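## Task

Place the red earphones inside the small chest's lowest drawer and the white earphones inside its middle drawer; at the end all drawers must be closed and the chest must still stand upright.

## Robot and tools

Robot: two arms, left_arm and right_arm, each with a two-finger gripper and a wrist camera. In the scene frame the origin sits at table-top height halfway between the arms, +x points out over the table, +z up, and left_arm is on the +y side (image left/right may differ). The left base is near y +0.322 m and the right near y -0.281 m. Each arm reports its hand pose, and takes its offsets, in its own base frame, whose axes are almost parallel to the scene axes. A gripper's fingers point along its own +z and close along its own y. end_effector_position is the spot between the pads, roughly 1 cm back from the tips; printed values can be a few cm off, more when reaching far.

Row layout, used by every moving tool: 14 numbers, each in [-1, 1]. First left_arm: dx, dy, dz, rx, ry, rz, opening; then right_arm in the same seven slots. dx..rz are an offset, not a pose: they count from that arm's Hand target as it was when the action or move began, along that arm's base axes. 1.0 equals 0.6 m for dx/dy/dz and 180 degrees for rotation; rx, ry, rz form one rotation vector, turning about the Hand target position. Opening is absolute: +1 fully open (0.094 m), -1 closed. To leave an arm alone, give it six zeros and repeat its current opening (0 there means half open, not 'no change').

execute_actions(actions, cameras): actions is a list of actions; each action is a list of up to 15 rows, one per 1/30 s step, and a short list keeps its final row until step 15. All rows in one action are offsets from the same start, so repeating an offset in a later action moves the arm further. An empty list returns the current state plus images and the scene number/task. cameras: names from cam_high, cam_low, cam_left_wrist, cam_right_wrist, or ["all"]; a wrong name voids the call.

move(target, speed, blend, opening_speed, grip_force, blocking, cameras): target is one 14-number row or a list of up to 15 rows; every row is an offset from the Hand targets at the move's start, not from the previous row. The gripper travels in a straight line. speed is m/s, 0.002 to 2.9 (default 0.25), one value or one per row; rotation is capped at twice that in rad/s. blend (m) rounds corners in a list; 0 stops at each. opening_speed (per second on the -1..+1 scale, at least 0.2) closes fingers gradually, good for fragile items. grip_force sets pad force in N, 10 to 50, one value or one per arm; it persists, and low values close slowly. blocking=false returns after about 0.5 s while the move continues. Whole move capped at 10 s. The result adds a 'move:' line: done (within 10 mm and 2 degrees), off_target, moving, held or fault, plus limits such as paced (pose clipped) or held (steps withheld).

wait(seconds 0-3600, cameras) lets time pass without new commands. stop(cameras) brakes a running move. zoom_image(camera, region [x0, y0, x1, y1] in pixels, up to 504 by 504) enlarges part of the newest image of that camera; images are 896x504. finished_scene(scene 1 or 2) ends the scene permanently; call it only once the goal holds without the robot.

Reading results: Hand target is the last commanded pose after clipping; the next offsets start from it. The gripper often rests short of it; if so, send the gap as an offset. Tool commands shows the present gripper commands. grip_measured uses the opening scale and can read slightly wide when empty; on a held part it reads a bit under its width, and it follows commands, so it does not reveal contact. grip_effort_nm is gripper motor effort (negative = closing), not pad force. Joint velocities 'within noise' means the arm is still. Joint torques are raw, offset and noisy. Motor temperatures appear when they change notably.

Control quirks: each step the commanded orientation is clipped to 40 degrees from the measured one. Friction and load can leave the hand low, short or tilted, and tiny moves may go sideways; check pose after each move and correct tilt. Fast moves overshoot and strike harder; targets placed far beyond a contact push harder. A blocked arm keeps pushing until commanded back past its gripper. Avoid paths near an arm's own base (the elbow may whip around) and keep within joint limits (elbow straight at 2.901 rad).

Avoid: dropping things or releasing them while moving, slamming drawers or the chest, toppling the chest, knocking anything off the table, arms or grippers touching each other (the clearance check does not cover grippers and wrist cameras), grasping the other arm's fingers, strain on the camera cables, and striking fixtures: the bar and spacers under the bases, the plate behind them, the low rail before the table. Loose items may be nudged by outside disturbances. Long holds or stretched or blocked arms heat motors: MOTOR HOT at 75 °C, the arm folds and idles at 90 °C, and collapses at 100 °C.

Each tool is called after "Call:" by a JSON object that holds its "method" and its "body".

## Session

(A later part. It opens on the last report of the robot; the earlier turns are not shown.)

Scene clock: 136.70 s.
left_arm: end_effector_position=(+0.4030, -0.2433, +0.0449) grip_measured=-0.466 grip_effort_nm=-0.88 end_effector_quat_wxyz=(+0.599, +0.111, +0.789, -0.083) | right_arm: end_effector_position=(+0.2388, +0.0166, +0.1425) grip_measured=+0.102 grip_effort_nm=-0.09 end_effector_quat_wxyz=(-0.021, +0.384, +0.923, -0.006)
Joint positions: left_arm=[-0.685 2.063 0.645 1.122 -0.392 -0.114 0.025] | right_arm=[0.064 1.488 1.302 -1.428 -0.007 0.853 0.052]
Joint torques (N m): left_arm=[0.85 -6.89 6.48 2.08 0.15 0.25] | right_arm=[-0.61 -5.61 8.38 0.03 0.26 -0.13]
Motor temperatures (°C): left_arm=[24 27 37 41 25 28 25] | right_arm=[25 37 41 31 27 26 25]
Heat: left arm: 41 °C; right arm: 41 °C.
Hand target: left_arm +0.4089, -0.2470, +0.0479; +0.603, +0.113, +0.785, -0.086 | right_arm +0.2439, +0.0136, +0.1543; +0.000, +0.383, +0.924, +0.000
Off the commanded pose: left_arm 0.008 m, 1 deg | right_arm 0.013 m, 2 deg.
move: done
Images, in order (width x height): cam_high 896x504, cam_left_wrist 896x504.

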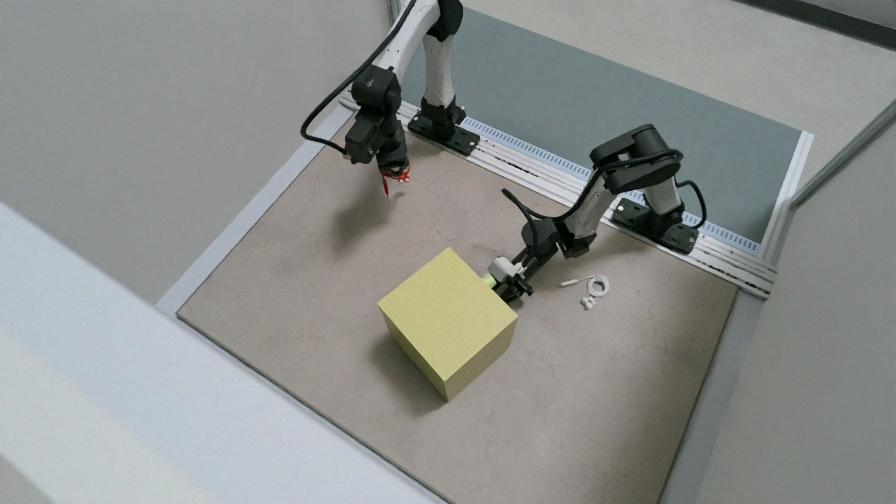

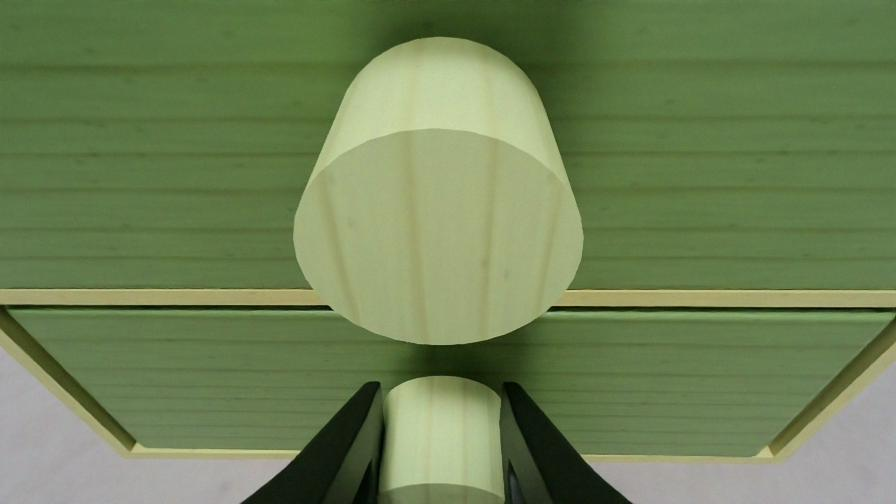

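Call:
{"method": "move", "body": {"target": [-0.161,0.043,0,0,0,0,-0.5,0,0,0,0,0,0,0.1], "speed": 0.12, "cameras": ["cam_left_wrist","cam_high"]}}

Scene clock: 141.07 s.
left_arm: end_effector_position=(+0.3156, -0.2185, +0.0404) grip_measured=-0.471 grip_effort_nm=-1.02 end_effector_quat_wxyz=(+0.595, +0.113, +0.792, -0.076) | right_arm: end_effector_position=(+0.2388, +0.0166, +0.1425) grip_measured=+0.102 grip_effort_nm=-0.09 end_effector_quat_wxyz=(-0.021, +0.384, +0.923, -0.006)
Joint positions: left_arm=[-0.845 1.931 0.319 1.278 -0.55 -0.165 0.025] | right_arm=[0.064 1.488 1.302 -1.428 -0.007 0.853 0.052]
Joint torques (N m): left_arm=[-0.58 -6.99 1.96 2.23 -0.01 0.17] | right_arm=[-0.79 -5.74 8.42 0.04 0.32 -0.16]
Heat: left arm: 41 °C; right arm: 41 °C.
Hand target: left_arm +0.3124, -0.2212, +0.0479; +0.603, +0.113, +0.785, -0.086 | right_arm +0.2439, +0.0136, +0.1543; +0.000, +0.383, +0.924, +0.000
Off the commanded pose: left_arm 0.009 m, 2 deg | right_arm 0.013 m, 2 deg.
move: done
Images, in order (width x height): cam_high 896x504, cam_left_wrist 896x504.

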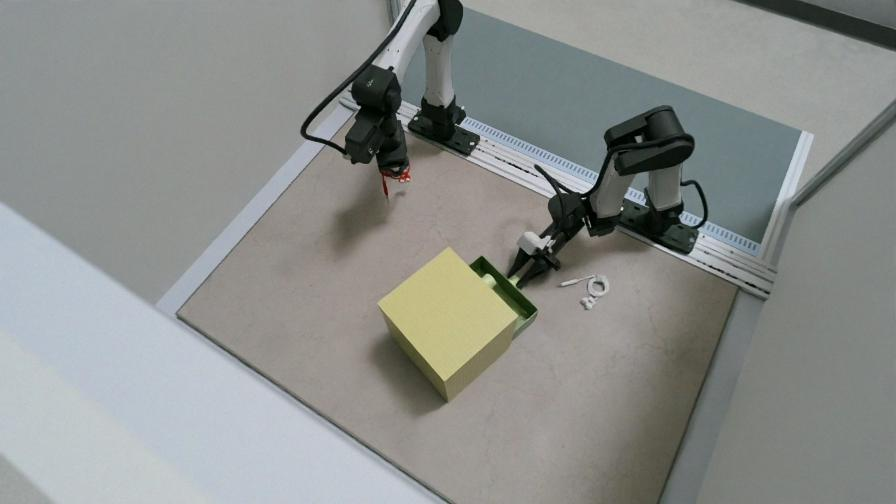

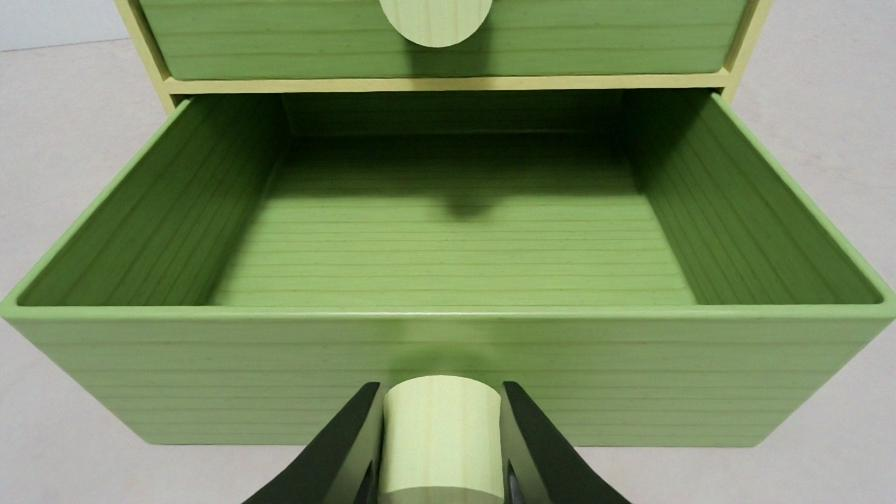

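Call:
{"method": "move", "body": {"target": [[0,0,0.002,0,0,0,0.2,0,0,0,0,0,0,0.1],[-0.12,0.032,0.002,0,0,0,0.2,0,0,0.1,0,0,0,0.1],[-0.16,0.06,0.1,0,0,0,0.2,0.197,0.539,0.08,-0.098,-0.269,0.259,0.1]], "blend": [0,0.02,0], "speed": [0.1,0.15,0.25], "cameras": ["all"]}}

Scene clock: 157.33 s.
left_arm: end_effector_position=(+0.2141, -0.1775, +0.0937) grip_measured=+0.197 grip_effort_nm=0.15 end_effector_quat_wxyz=(+0.594, +0.128, +0.791, -0.069) | right_arm: end_effector_position=(+0.3551, +0.3298, +0.1915) grip_measured=+0.102 grip_effort_nm=-0.08 end_effector_quat_wxyz=(+0.406, -0.043, +0.913, +0.008)
Joint positions: left_arm=[-1.184 1.033 0.081 0.502 -0.856 -0.306 0.056] | right_arm=[0.957 1.872 1.645 -0.736 0.614 0.665 0.052]
Joint torques (N m): left_arm=[-0.35 -2.02 9.37 1.88 -0.22 -0.01] | right_arm=[-0.03 -7.17 9.25 1.66 0.56 -0.12]
Heat: left arm: 42 °C; right arm: 42 °C.
Hand target: left_arm +0.2163, -0.1852, +0.1078; +0.603, +0.113, +0.785, -0.086 | right_arm +0.3620, +0.3370, +0.2023; +0.422, -0.038, +0.906, +0.018
Off the commanded pose: left_arm 0.016 m, 3 deg | right_arm 0.015 m, 2 deg.
move: off_target (left_arm, right_arm)

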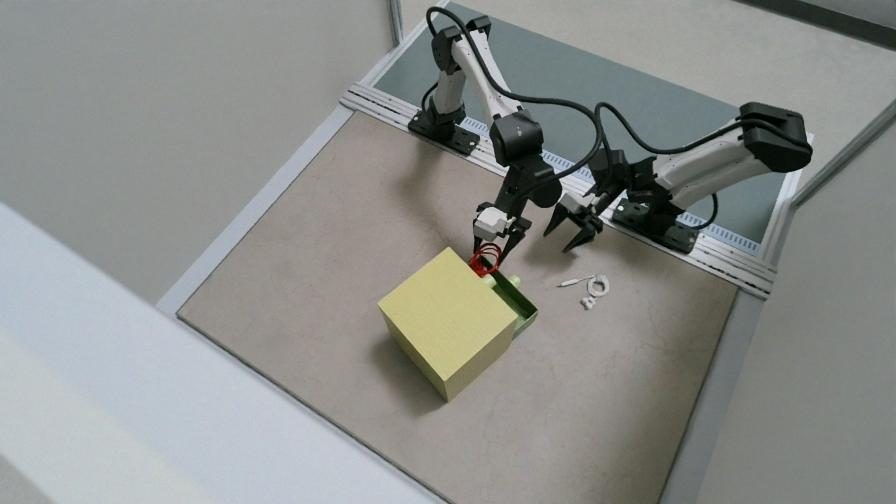

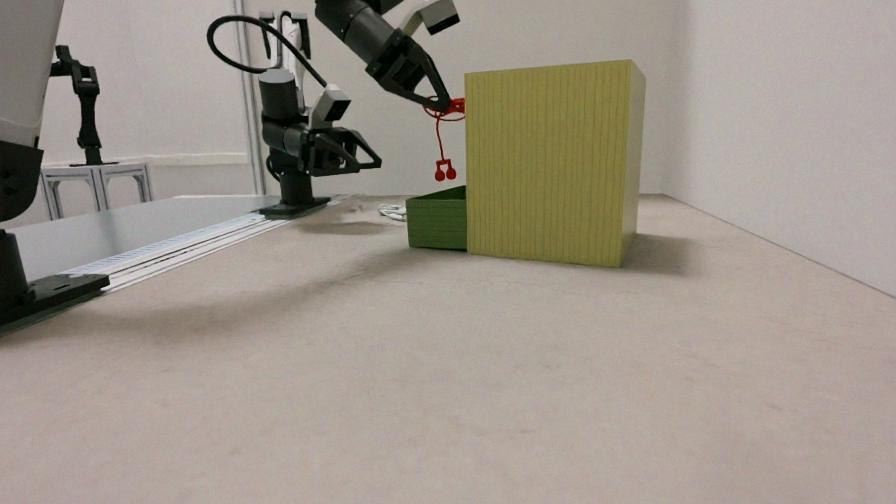

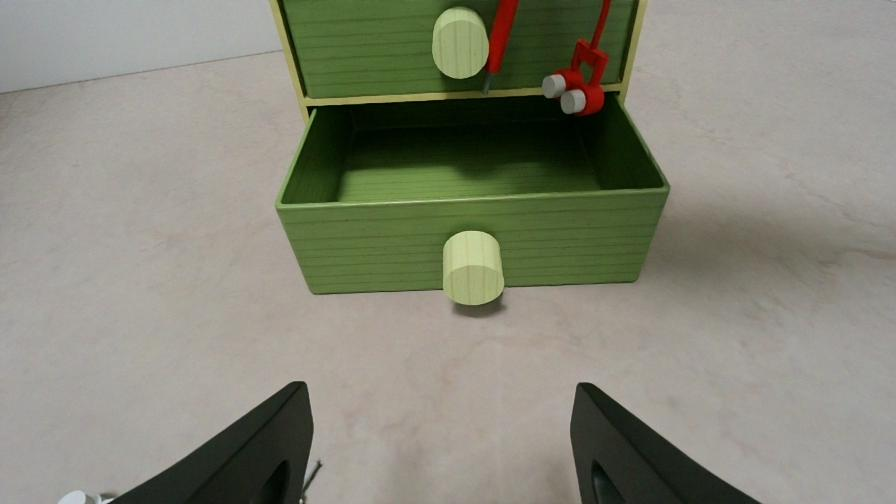

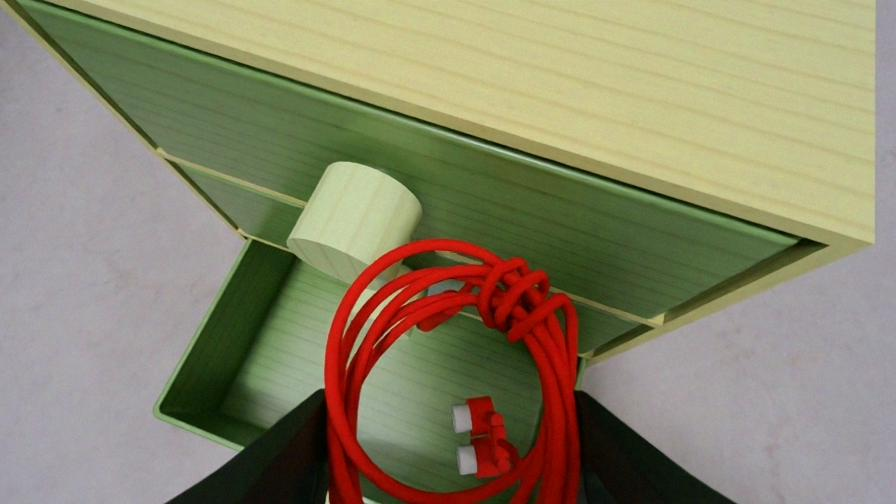

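Call:
{"method": "move", "body": {"target": [0,0,0,0,0,0,0.2,0.009,0.016,-0.19,0,0,0,0.1], "speed": 0.12, "cameras": ["cam_low","cam_left_wrist","cam_right_wrist"]}}

Scene clock: 166.23 s.
left_arm: end_effector_position=(+0.2140, -0.1774, +0.0935) grip_measured=+0.197 grip_effort_nm=0.15 end_effector_quat_wxyz=(+0.594, +0.128, +0.791, -0.069) | right_arm: end_effector_position=(+0.3666, +0.3454, +0.0904) grip_measured=+0.102 grip_effort_nm=-0.08 end_effector_quat_wxyz=(+0.416, -0.037, +0.908, +0.020)
Joint positions: left_arm=[-1.184 1.033 0.081 0.501 -0.856 -0.306 0.056] | right_arm=[0.957 1.995 1.386 -0.319 0.617 0.664 0.052]
Joint torques (N m): left_arm=[-0.49 -1.98 9.33 1.85 -0.23 0.01] | right_arm=[0.16 -7.68 6 1.71 0.59 -0.06]
Heat: left arm: 41 °C; right arm: 43 °C.
Hand target: left_arm +0.2163, -0.1852, +0.1078; +0.603, +0.113, +0.785, -0.086 | right_arm +0.3674, +0.3466, +0.0882; +0.422, -0.038, +0.906, +0.018
Off the commanded pose: left_arm 0.017 m, 3 deg | right_arm 0.003 m, 1 deg.
move: done

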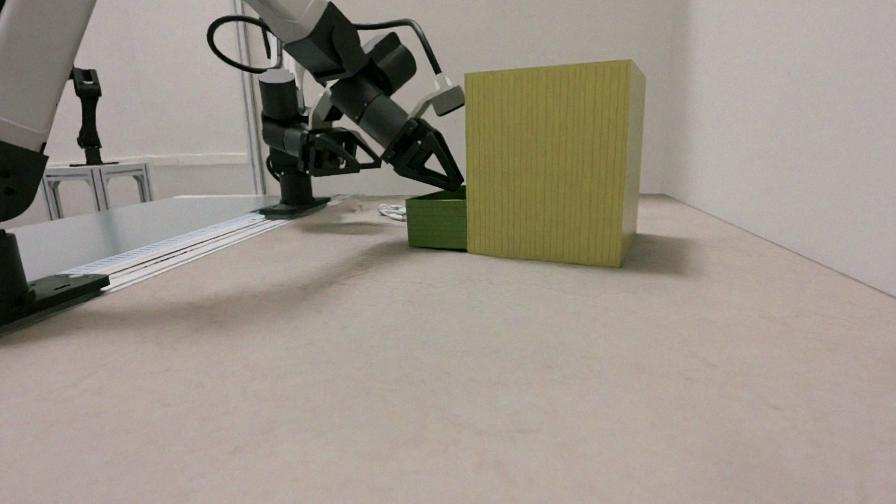

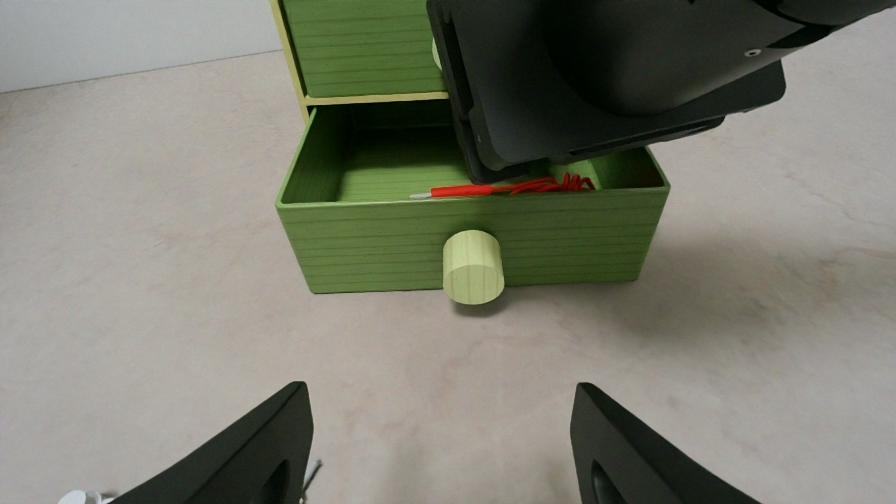

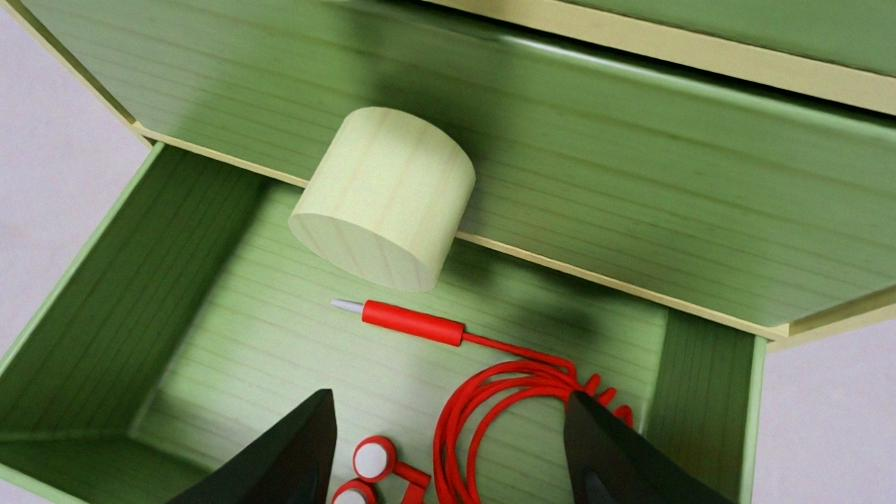

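Call:
{"method": "move", "body": {"target": [[0,0,0,0,0,0,-0.95,0,0,0.17,0,0,0,0.3],[0.098,-0.046,-0.093,0,0,0,-0.95,-0.2,-0.5,0.15,0,0,0,0.3],[0.29,-0.095,-0.1,0,0,0,-0.95,-0.2,-0.5,0.15,0,0,0,0.3]], "speed": [0.2,0.35,0.1], "blend": [0.03,0,0], "cameras": ["cam_high","cam_left_wrist"]}}

Scene clock: 178.90 s.
left_arm: end_effector_position=(+0.3849, -0.2375, +0.0461) grip_measured=-0.947 grip_effort_nm=-0.13 end_effector_quat_wxyz=(+0.601, +0.109, +0.788, -0.082) | right_arm: end_effector_position=(+0.2476, +0.0467, +0.1794) grip_measured=+0.298 grip_effort_nm=0.09 end_effector_quat_wxyz=(+0.423, -0.035, +0.905, +0.017)
Joint positions: left_arm=[-0.711 2.028 0.571 1.163 -0.423 -0.122 0.002] | right_arm=[0.307 0.7 0.683 -0.693 0.175 0.149 0.061]
Joint torques (N m): left_arm=[0.91 -6.42 6.2 2.07 0.17 0.2] | right_arm=[-0.8 -0.1 6.65 1.92 0.09 -0.11]
Heat: left arm: 41 °C; right arm: 43 °C.
Hand target: left_arm +0.3904, -0.2422, +0.0479; +0.603, +0.113, +0.785, -0.086 | right_arm +0.2474, +0.0466, +0.1782; +0.422, -0.038, +0.906, +0.018
Off the commanded pose: left_arm 0.007 m, 1 deg | right_arm 0.001 m, 0 deg.
move: done; blend cut to 0 m at target 1

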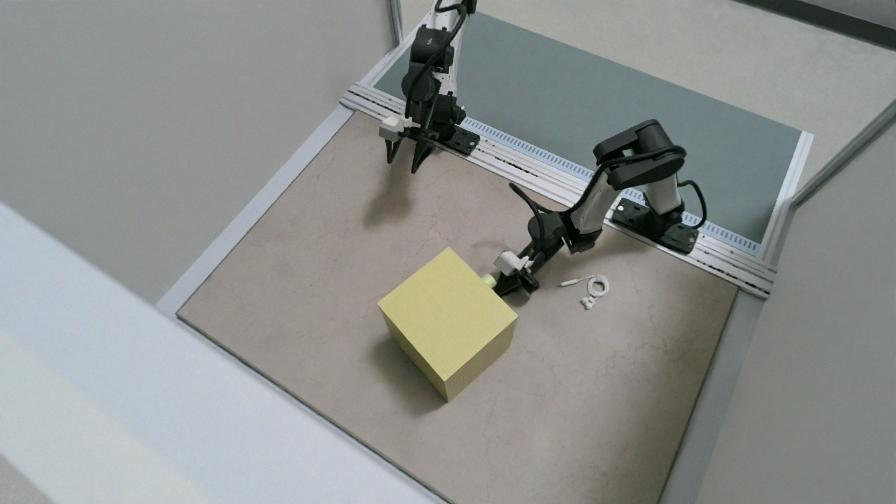

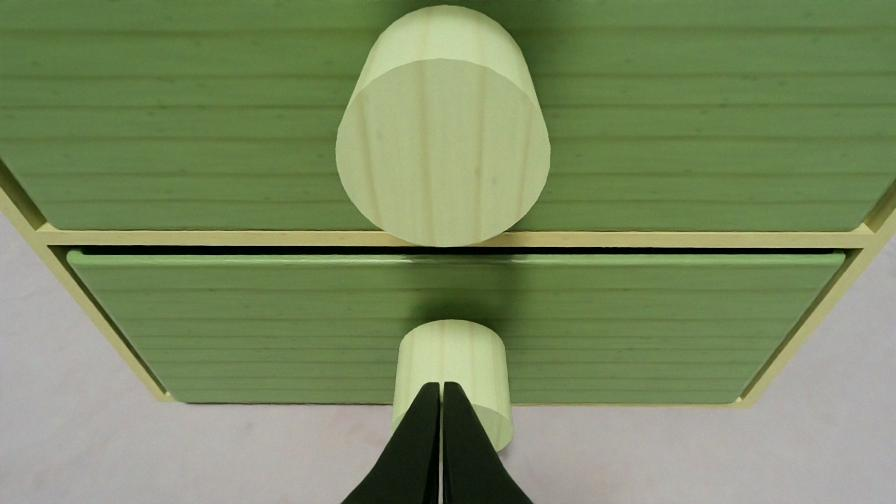

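Call:
{"method": "move", "body": {"target": [0.02,-0.006,0,0,0,0,-0.95,0,0,0,0,0,0,0.3], "speed": 0.06, "cameras": ["cam_left_wrist"]}}

Scene clock: 182.47 s.
left_arm: end_effector_position=(+0.3936, -0.2406, +0.0458) grip_measured=-0.947 grip_effort_nm=-0.13 end_effector_quat_wxyz=(+0.601, +0.109, +0.788, -0.081) | right_arm: end_effector_position=(+0.2476, +0.0467, +0.1794) grip_measured=+0.298 grip_effort_nm=0.09 end_effector_quat_wxyz=(+0.423, -0.035, +0.905, +0.017)
Joint positions: left_arm=[-0.7 2.046 0.607 1.144 -0.412 -0.117 0.002] | right_arm=[0.307 0.7 0.683 -0.693 0.175 0.149 0.061]
Joint torques (N m): left_arm=[1.33 -6.13 7.35 1.99 0.21 0.19] | right_arm=[-0.81 -0.17 6.65 1.92 0.14 -0.14]
Heat: left arm: 42 °C; right arm: 44 °C.
Hand target: left_arm +0.4023, -0.2459, +0.0479; +0.603, +0.113, +0.785, -0.086 | right_arm +0.2474, +0.0466, +0.1782; +0.422, -0.038, +0.906, +0.018
Off the commanded pose: left_arm 0.010 m, 1 deg | right_arm 0.001 m, 0 deg.
move: done

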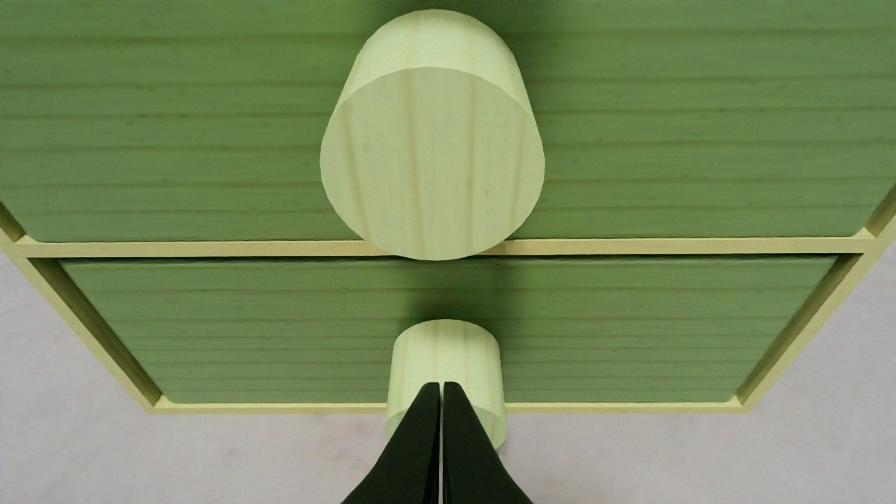

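Call:
{"method": "move", "body": {"target": [[-0.125,0.035,0,0,0,0,-0.95,0,0,0,0,0,0,0.3],[-0.125,0.035,0.1,0,0,0,0.3,0,0,0,0,0,0,0.3],[0.013,-0.003,0.1,0,0,0,0.3,0,0,0,0,0,0,0.3]], "speed": [0.2,0.2,0.12], "cameras": ["cam_left_wrist"]}}

Call:
{"method": "move", "body": {"target": [[0,0,0,0,0,0,-0.5,0,0,0,0,0,0,0.3],[-0.161,0.043,0,0,0,0,-0.5,0,0,0,0,0,0,0.3]], "speed": 0.12, "opening_speed": 1, "cameras": ["cam_high","cam_left_wrist"]}}

Scene clock: 192.80 s.
left_arm: end_effector_position=(+0.4032, -0.2427, +0.1011) grip_measured=+0.297 grip_effort_nm=0.16 end_effector_quat_wxyz=(+0.597, +0.110, +0.791, -0.081) | right_arm: end_effector_position=(+0.2476, +0.0467, +0.1794) grip_measured=+0.298 grip_effort_nm=0.09 end_effector_quat_wxyz=(+0.423, -0.035, +0.905, +0.017)
Joint positions: left_arm=[-0.684 1.823 0.678 0.842 -0.393 -0.116 0.061] | right_arm=[0.307 0.7 0.683 -0.693 0.175 0.149 0.061]
Joint torques (N m): left_arm=[0.81 -6.17 8.34 2.12 0.12 0.21] | right_arm=[-0.7 -0.2 6.76 1.9 0.13 -0.14]
Motor temperatures (°C): left_arm=[24 28 39 42 25 28 25] | right_arm=[25 36 44 36 27 26 25]
Heat: left arm: 42 °C; right arm: 44 °C.
Hand target: left_arm +0.4102, -0.2476, +0.1078; +0.603, +0.113, +0.785, -0.086 | right_arm +0.2474, +0.0466, +0.1782; +0.422, -0.038, +0.906, +0.018
Off the commanded pose: left_arm 0.011 m, 1 deg | right_arm 0.001 m, 0 deg.
move: off_target (left_arm); target 2's new opening was sent with left_arm's hand 0.020 m and 3 deg from that target

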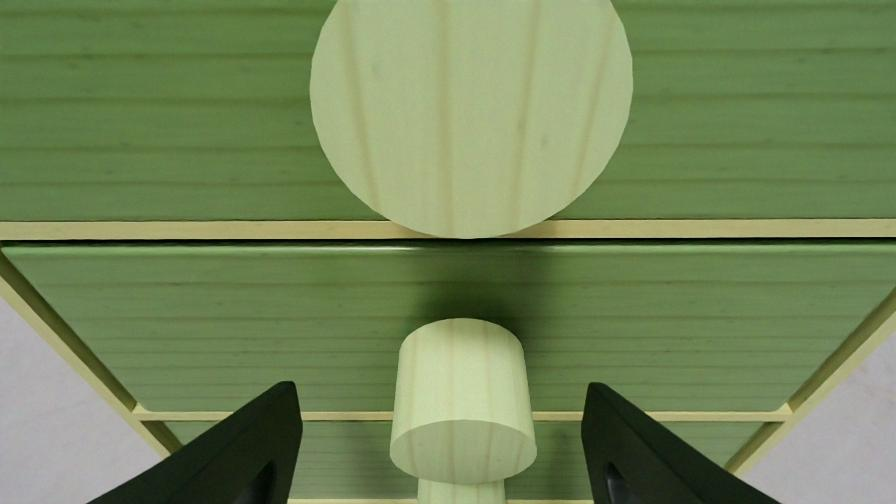

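Scene clock: 195.47 s.
left_arm: end_effector_position=(+0.3160, -0.2206, +0.1003) grip_measured=-0.406 grip_effort_nm=-1.02 end_effector_quat_wxyz=(+0.595, +0.114, +0.791, -0.081) | right_arm: end_effector_position=(+0.2476, +0.0467, +0.1794) grip_measured=+0.298 grip_effort_nm=0.09 end_effector_quat_wxyz=(+0.423, -0.035, +0.905, +0.017)
Joint positions: left_arm=[-0.844 1.557 0.37 0.857 -0.541 -0.166 0.028] | right_arm=[0.307 0.7 0.683 -0.693 0.175 0.149 0.061]
Joint torques (N m): left_arm=[-0.46 -6.3 5 2.13 -0.09 0.17] | right_arm=[-0.83 -0.12 6.6 1.91 0.1 -0.14]
Heat: left arm: 42 °C; right arm: 44 °C.
Hand target: left_arm +0.3135, -0.2218, +0.1077; +0.603, +0.113, +0.785, -0.086 | right_arm +0.2474, +0.0466, +0.1782; +0.422, -0.038, +0.906, +0.018
Off the commanded pose: left_arm 0.008 m, 1 deg | right_arm 0.001 m, 0 deg.
move: done

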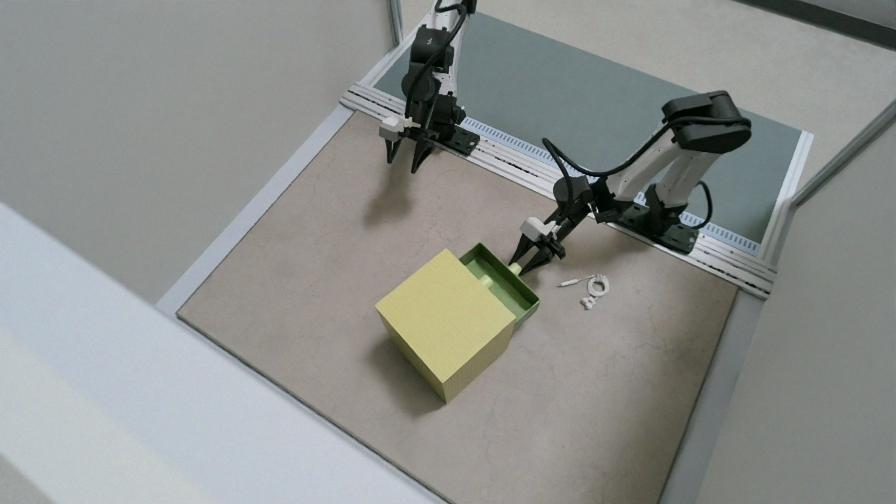

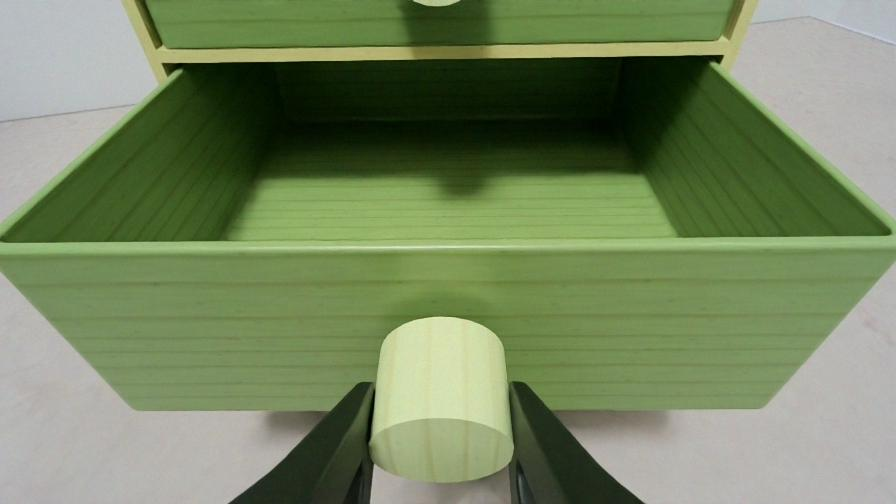

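Call:
{"method": "move", "body": {"target": [[0,0,0,0,0,0,0.3,0,0,0,0,0,0,0.3],[-0.14,0.038,0.02,0,0,0,0.6,0,0,0,0,0,0,0.3],[-0.159,0.288,-0.07,0.0591,0.414,0.0776,0.6,0,0,0,0,0,0,0.3]], "speed": [0.1,0.2,0.3], "blend": [0,0.02,0], "cameras": ["cam_left_wrist","cam_high"]}}

Scene clock: 208.37 s.
left_arm: end_effector_position=(+0.2122, -0.0477, +0.0596) grip_measured=+0.597 grip_effort_nm=0.15 end_effector_quat_wxyz=(-0.004, -0.001, +1.000, +0.005) | right_arm: end_effector_position=(+0.2476, +0.0467, +0.1794) grip_measured=+0.298 grip_effort_nm=0.09 end_effector_quat_wxyz=(+0.423, -0.035, +0.905, +0.017)
Joint positions: left_arm=[-0.228 1.407 0.9 -1.075 -0.008 -0.231 0.075] | right_arm=[0.307 0.7 0.683 -0.693 0.175 0.149 0.061]
Joint torques (N m): left_arm=[0.83 -3.44 8.85 0.27 0.1 0.2] | right_arm=[-0.8 -0.34 6.8 1.87 0.13 -0.13]
Heat: left arm: 42 °C; right arm: 44 °C.
Hand target: left_arm +0.2181, -0.0491, +0.0658; +0.000, +0.000, +1.000, +0.000 | right_arm +0.2474, +0.0466, +0.1782; +0.422, -0.038, +0.906, +0.018
Off the commanded pose: left_arm 0.009 m, 1 deg | right_arm 0.001 m, 0 deg.
move: done; blend cut to 0 m at target 2; target 2's new opening was sent with left_arm's hand 0.011 m and 2 deg from that target
Images, in order (width x height): cam_high 896x504, cam_left_wrist 896x504.

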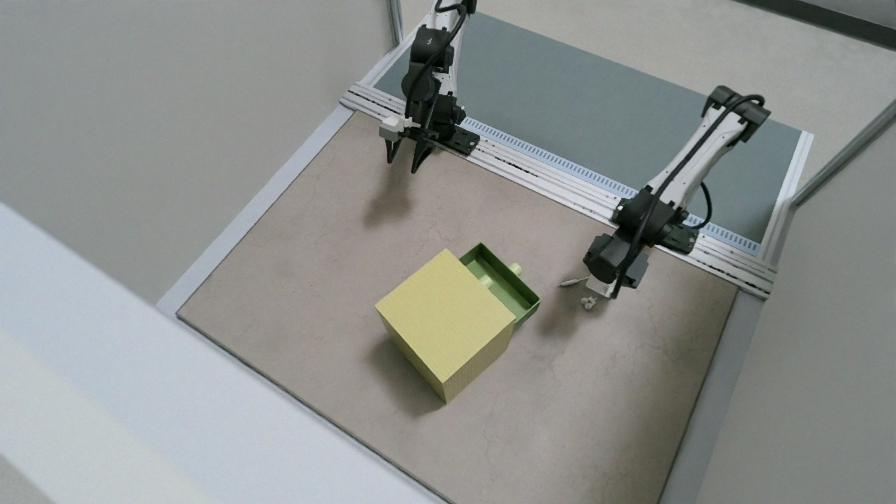

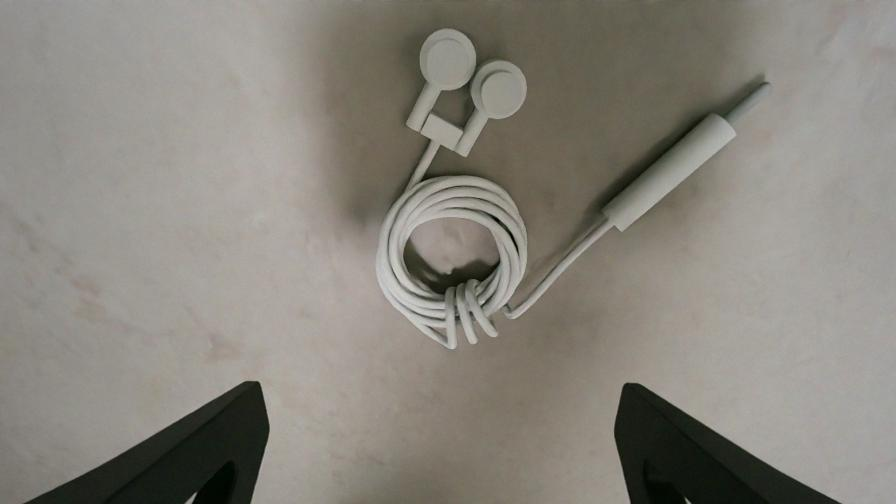

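Call:
{"method": "move", "body": {"target": [[0,0,-0.102,0,0,0,0.6,0,0,0,0,0,0,0.3],[0,0,-0.102,0,0,0,-0.28,0,0,0,0,0,0,0.3]], "speed": 0.15, "opening_speed": 0.8}}

Call:
{"method": "move", "body": {"target": [[0,0,0.34,0,0,0,-0.28,0,0,0,0,0,0,0.3],[0.28,-0.26,0.434,-0.0363,-0.276,-0.0778,-0.28,0,0,0,0,0,0,0.3]], "speed": 0.25, "blend": [0.03,0], "cameras": ["all"]}}

Scene clock: 219.63 s.
left_arm: end_effector_position=(+0.2160, -0.0487, +0.0076) grip_measured=-0.276 grip_effort_nm=-0.14 end_effector_quat_wxyz=(-0.003, -0.001, +1.000, +0.005) | right_arm: end_effector_position=(+0.2476, +0.0467, +0.1794) grip_measured=+0.298 grip_effort_nm=0.09 end_effector_quat_wxyz=(+0.423, -0.035, +0.905, +0.017)
Joint positions: left_arm=[-0.228 1.504 0.762 -0.838 -0.008 -0.23 0.034] | right_arm=[0.307 0.7 0.683 -0.693 0.175 0.149 0.061]
Joint torques (N m): left_arm=[0.96 -3.89 4.97 0.63 0.13 0.24] | right_arm=[-0.62 -0.43 6.74 1.91 0.11 -0.17]
Heat: left arm: 39 °C; right arm: 45 °C.
Hand target: left_arm +0.2181, -0.0490, +0.0045; +0.000, +0.000, +1.000, +0.000 | right_arm +0.2474, +0.0466, +0.1782; +0.422, -0.038, +0.906, +0.018
Off the commanded pose: left_arm 0.004 m, 1 deg | right_arm 0.001 m, 0 deg.
move: done

Scene clock: 223.37 s.
left_arm: end_effector_position=(+0.3819, -0.2014, +0.2659) grip_measured=-0.277 grip_effort_nm=-0.13 end_effector_quat_wxyz=(+0.410, +0.115, +0.903, -0.057) | right_arm: end_effector_position=(+0.2476, +0.0467, +0.1794) grip_measured=+0.298 grip_effort_nm=0.09 end_effector_quat_wxyz=(+0.423, -0.035, +0.905, +0.017)
Joint positions: left_arm=[-0.579 1.51 1.481 -0.713 -0.235 -0.222 0.034] | right_arm=[0.307 0.7 0.683 -0.693 0.175 0.149 0.061]
Joint torques (N m): left_arm=[-0.2 -5.14 6.72 2.13 -0.12 0.21] | right_arm=[-0.68 -0.32 6.74 1.94 0.1 -0.16]
Heat: left arm: 39 °C; right arm: 45 °C.
Hand target: left_arm +0.3861, -0.2049, +0.2650; +0.419, +0.118, +0.899, -0.055 | right_arm +0.2474, +0.0466, +0.1782; +0.422, -0.038, +0.906, +0.018
Off the commanded pose: left_arm 0.006 m, 1 deg | right_arm 0.001 m, 0 deg.
move: done

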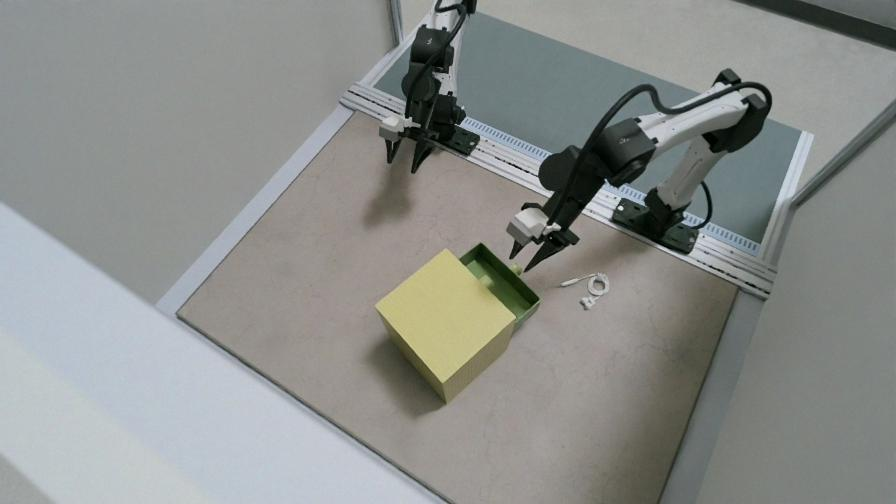

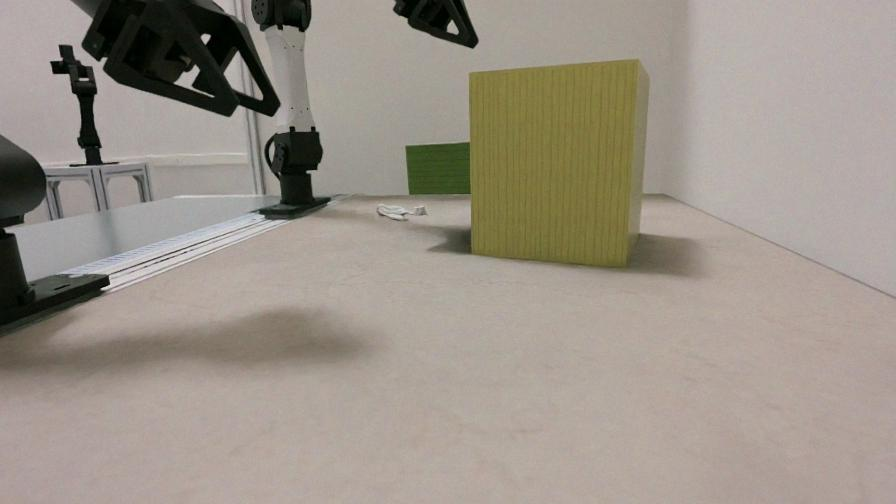

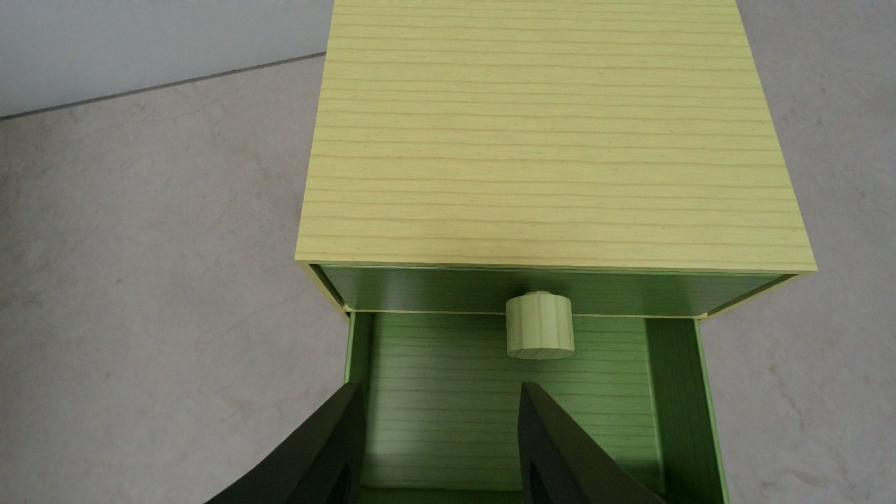

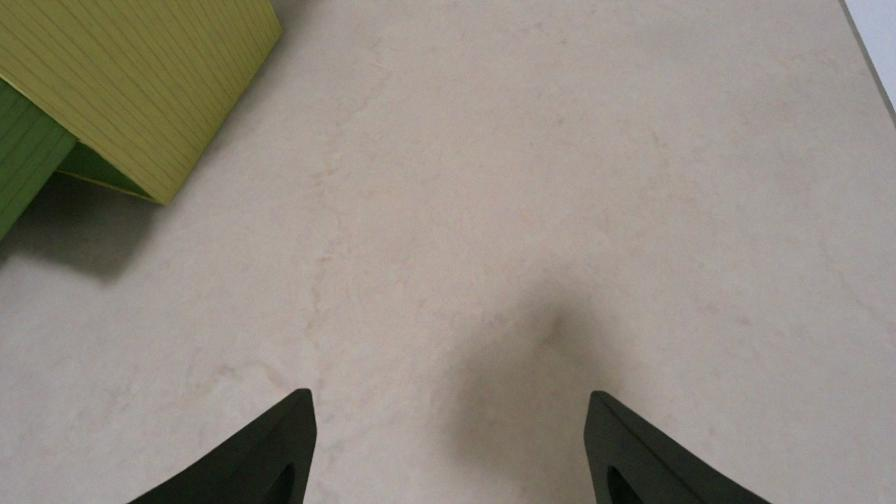

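Call:
{"method": "move", "body": {"target": [[-0.28,0.26,-0.1,0.0363,0.276,0.0778,0.6,0,0,0,0,0,0,0.3],[-0.28,0.26,-0.38,0.0363,0.276,0.0778,0.6,0,0,0,0,0,0,0.3]], "speed": 0.35, "blend": [0.04,0], "cameras": ["cam_left_wrist"]}}

Scene clock: 232.43 s.
left_arm: end_effector_position=(+0.2158, -0.0484, +0.0402) grip_measured=+0.597 grip_effort_nm=0.15 end_effector_quat_wxyz=(-0.003, -0.001, +1.000, +0.005) | right_arm: end_effector_position=(+0.2476, +0.0467, +0.1794) grip_measured=+0.298 grip_effort_nm=0.09 end_effector_quat_wxyz=(+0.423, -0.035, +0.905, +0.017)
Joint positions: left_arm=[-0.227 1.443 0.85 -0.986 -0.008 -0.23 0.075] | right_arm=[0.307 0.7 0.683 -0.693 0.175 0.149 0.061]
Joint torques (N m): left_arm=[0.84 -3.64 5.33 0.66 0.16 0.23] | right_arm=[-0.72 -0.23 6.75 1.92 0.09 -0.18]
Heat: left arm: 39 °C; right arm: 45 °C.
Hand target: left_arm +0.2182, -0.0489, +0.0371; +0.000, +0.000, +1.000, +0.000 | right_arm +0.2474, +0.0466, +0.1782; +0.422, -0.038, +0.906, +0.018
Off the commanded pose: left_arm 0.004 m, 1 deg | right_arm 0.001 m, 0 deg.
move: done

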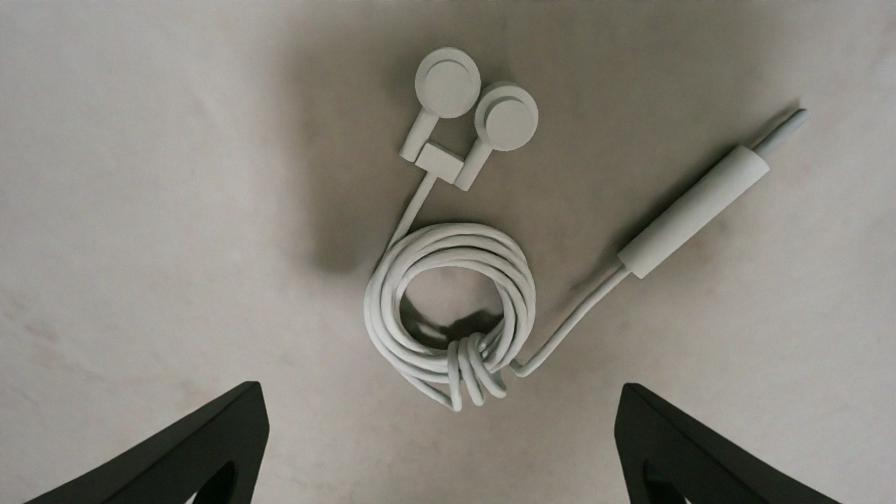

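Call:
{"method": "move", "body": {"target": [[-0.003,0,-0.06,0,0,0,0.6,0,0,0,0,0,0,0.3],[-0.003,0,-0.06,0,0,0,-0.45,0,0,0,0,0,0,0.3]], "speed": 0.12, "opening_speed": 0.8}}

Call:
{"method": "move", "body": {"target": [0,0,0.34,0,0,0,-0.45,0,0,0,0,0,0,0.3], "speed": 0.15, "cameras": ["cam_left_wrist","cam_low"]}}

Scene clock: 240.00 s.
left_arm: end_effector_position=(+0.2150, -0.0486, +0.0044) grip_measured=-0.445 grip_effort_nm=-0.19 end_effector_quat_wxyz=(-0.002, -0.001, +1.000, +0.004) | right_arm: end_effector_position=(+0.2476, +0.0467, +0.1794) grip_measured=+0.298 grip_effort_nm=0.09 end_effector_quat_wxyz=(+0.423, -0.035, +0.905, +0.017)
Joint positions: left_arm=[-0.227 1.505 0.749 -0.821 -0.006 -0.23 0.026] | right_arm=[0.307 0.7 0.683 -0.693 0.175 0.149 0.061]
Joint torques (N m): left_arm=[0.62 -3.74 4.9 0.64 0.11 0.18] | right_arm=[-0.68 -0.12 6.58 1.91 0.12 -0.17]
Heat: left arm: 38 °C; right arm: 45 °C.
Hand target: left_arm +0.2164, -0.0490, +0.0011; +0.000, +0.000, +1.000, +0.000 | right_arm +0.2474, +0.0466, +0.1782; +0.422, -0.038, +0.906, +0.018
Off the commanded pose: left_arm 0.004 m, 1 deg | right_arm 0.001 m, 0 deg.
move: done

Scene clock: 242.13 s.
left_arm: end_effector_position=(+0.2162, -0.0489, +0.1935) grip_measured=-0.447 grip_effort_nm=-0.13 end_effector_quat_wxyz=(+0.035, -0.002, +0.999, -0.005) | right_arm: end_effector_position=(+0.2476, +0.0467, +0.1794) grip_measured=+0.298 grip_effort_nm=0.09 end_effector_quat_wxyz=(+0.423, -0.035, +0.905, +0.017)
Joint positions: left_arm=[-0.227 1.349 1.389 -1.541 -0.006 -0.23 0.026] | right_arm=[0.307 0.7 0.683 -0.693 0.175 0.149 0.061]
Joint torques (N m): left_arm=[0.73 -4.6 8.77 0.46 0.12 0.23] | right_arm=[-0.68 -0.32 6.72 1.91 0.14 -0.15]
Heat: left arm: 38 °C; right arm: 45 °C.
Hand target: left_arm +0.2163, -0.0489, +0.2050; +0.000, +0.000, +1.000, +0.000 | right_arm +0.2474, +0.0466, +0.1782; +0.422, -0.038, +0.906, +0.018
Off the commanded pose: left_arm 0.012 m, 4 deg | right_arm 0.001 m, 0 deg.
joint sent to its limit (left arm) — joint 4 (wrist pitch), lower limit. The joint targets are off in orientation, not in position.
move: off_target (left_arm)
Images, in order (width x height): cam_low 896x504, cam_left_wrist 896x504.

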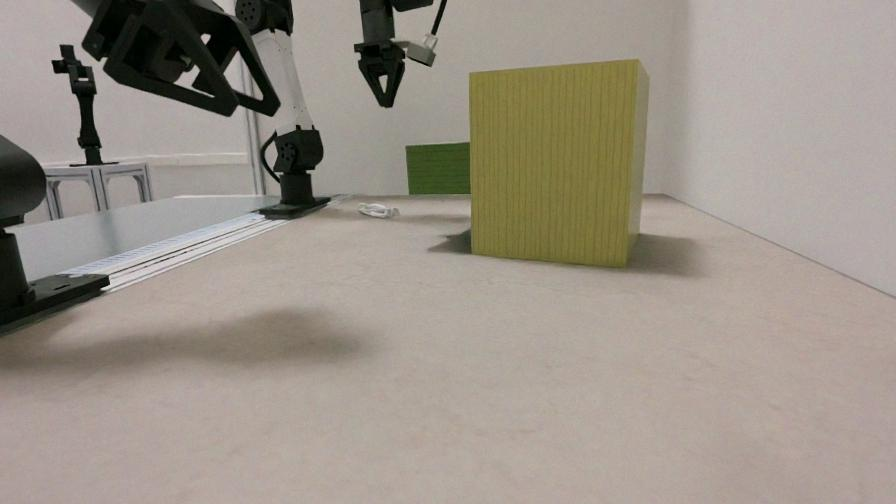

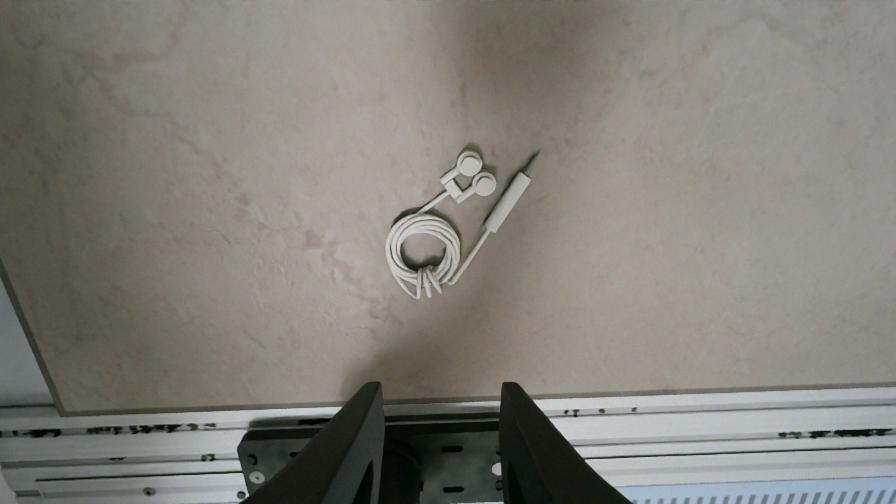

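Call:
{"method": "move", "body": {"target": [-0.02,-0.06,-0.275,0,0,-0.19,0,0,0,0,0,0,0,0.3], "speed": 0.3, "cameras": ["cam_left_wrist"]}}

Scene clock: 253.33 s.
left_arm: end_effector_position=(+0.2027, -0.0817, +0.0432) grip_measured=-0.003 grip_effort_nm=0.16 end_effector_quat_wxyz=(-0.004, +0.286, +0.958, +0.004) | right_arm: end_effector_position=(+0.2476, +0.0467, +0.1794) grip_measured=+0.298 grip_effort_nm=0.09 end_effector_quat_wxyz=(+0.423, -0.035, +0.905, +0.017)
Joint positions: left_arm=[-0.388 1.43 0.851 -1.001 -0.006 0.192 0.047] | right_arm=[0.307 0.7 0.683 -0.693 0.175 0.149 0.061]
Joint torques (N m): left_arm=[-0.32 -3.47 5.41 0.63 0.18 0.21] | right_arm=[-0.79 -0.31 6.72 1.88 0.1 -0.18]
Motor temperatures (°C): left_arm=[24 27 39 36 25 28 25] | right_arm=[25 32 45 38 27 26 25]
Heat: left arm: 39 °C; right arm: 45 °C.
Hand target: left_arm +0.2043, -0.0850, +0.0400; +0.000, +0.294, +0.956, +0.000 | right_arm +0.2474, +0.0466, +0.1782; +0.422, -0.038, +0.906, +0.018
Off the commanded pose: left_arm 0.005 m, 1 deg | right_arm 0.001 m, 0 deg.
move: done

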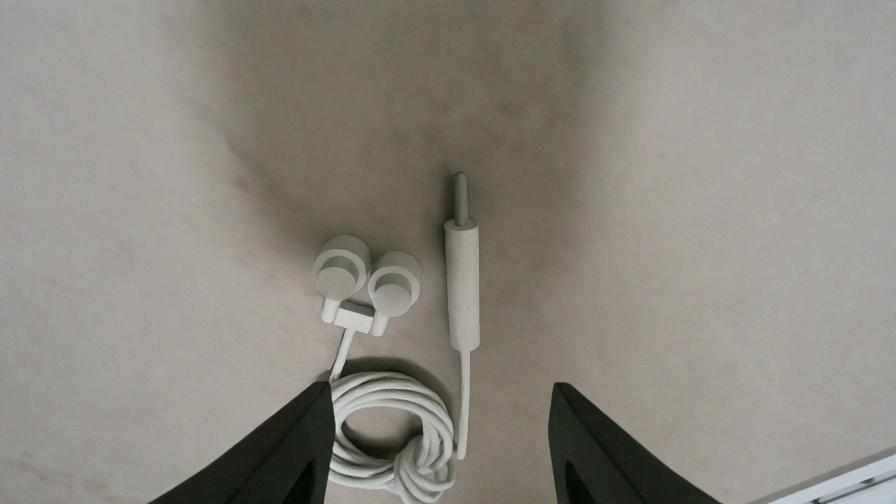

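Call:
{"method": "move", "body": {"target": [[0.0095,-0.0185,-0.01,0,0,0,-0.5,0,0,0,0,0,0,0.3],[0.0095,-0.0185,-0.0617,0,0,0,-0.5,0,0,0,0,0,0,0.3],[0.0095,-0.0185,-0.0617,0,0,0,-0.9,0,0,0,0,0,0,0.3]], "speed": 0.12, "opening_speed": 0.8, "cameras": ["cam_left_wrist"]}}

Scene clock: 263.07 s.
left_arm: end_effector_position=(+0.2092, -0.0925, +0.0062) grip_measured=-0.895 grip_effort_nm=-0.22 end_effector_quat_wxyz=(-0.004, +0.294, +0.956, +0.004) | right_arm: end_effector_position=(+0.2476, +0.0467, +0.1794) grip_measured=+0.298 grip_effort_nm=0.09 end_effector_quat_wxyz=(+0.423, -0.035, +0.905, +0.017)
Joint positions: left_arm=[-0.421 1.536 0.786 -0.83 -0.006 0.175 0.005] | right_arm=[0.307 0.7 0.683 -0.693 0.175 0.149 0.061]
Joint torques (N m): left_arm=[-0.51 -3.97 4.96 0.62 0.15 0.08] | right_arm=[-0.75 -0.36 6.63 1.91 0.11 -0.16]
Heat: left arm: 39 °C; right arm: 45 °C.
Hand target: left_arm +0.2100, -0.0961, +0.0030; +0.000, +0.294, +0.956, +0.000 | right_arm +0.2474, +0.0466, +0.1782; +0.422, -0.038, +0.906, +0.018
Off the commanded pose: left_arm 0.005 m, 1 deg | right_arm 0.001 m, 0 deg.
move: done

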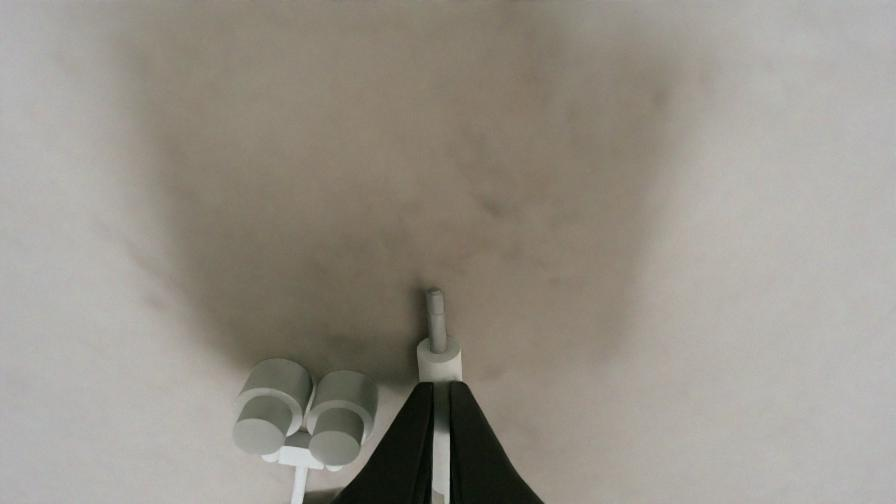

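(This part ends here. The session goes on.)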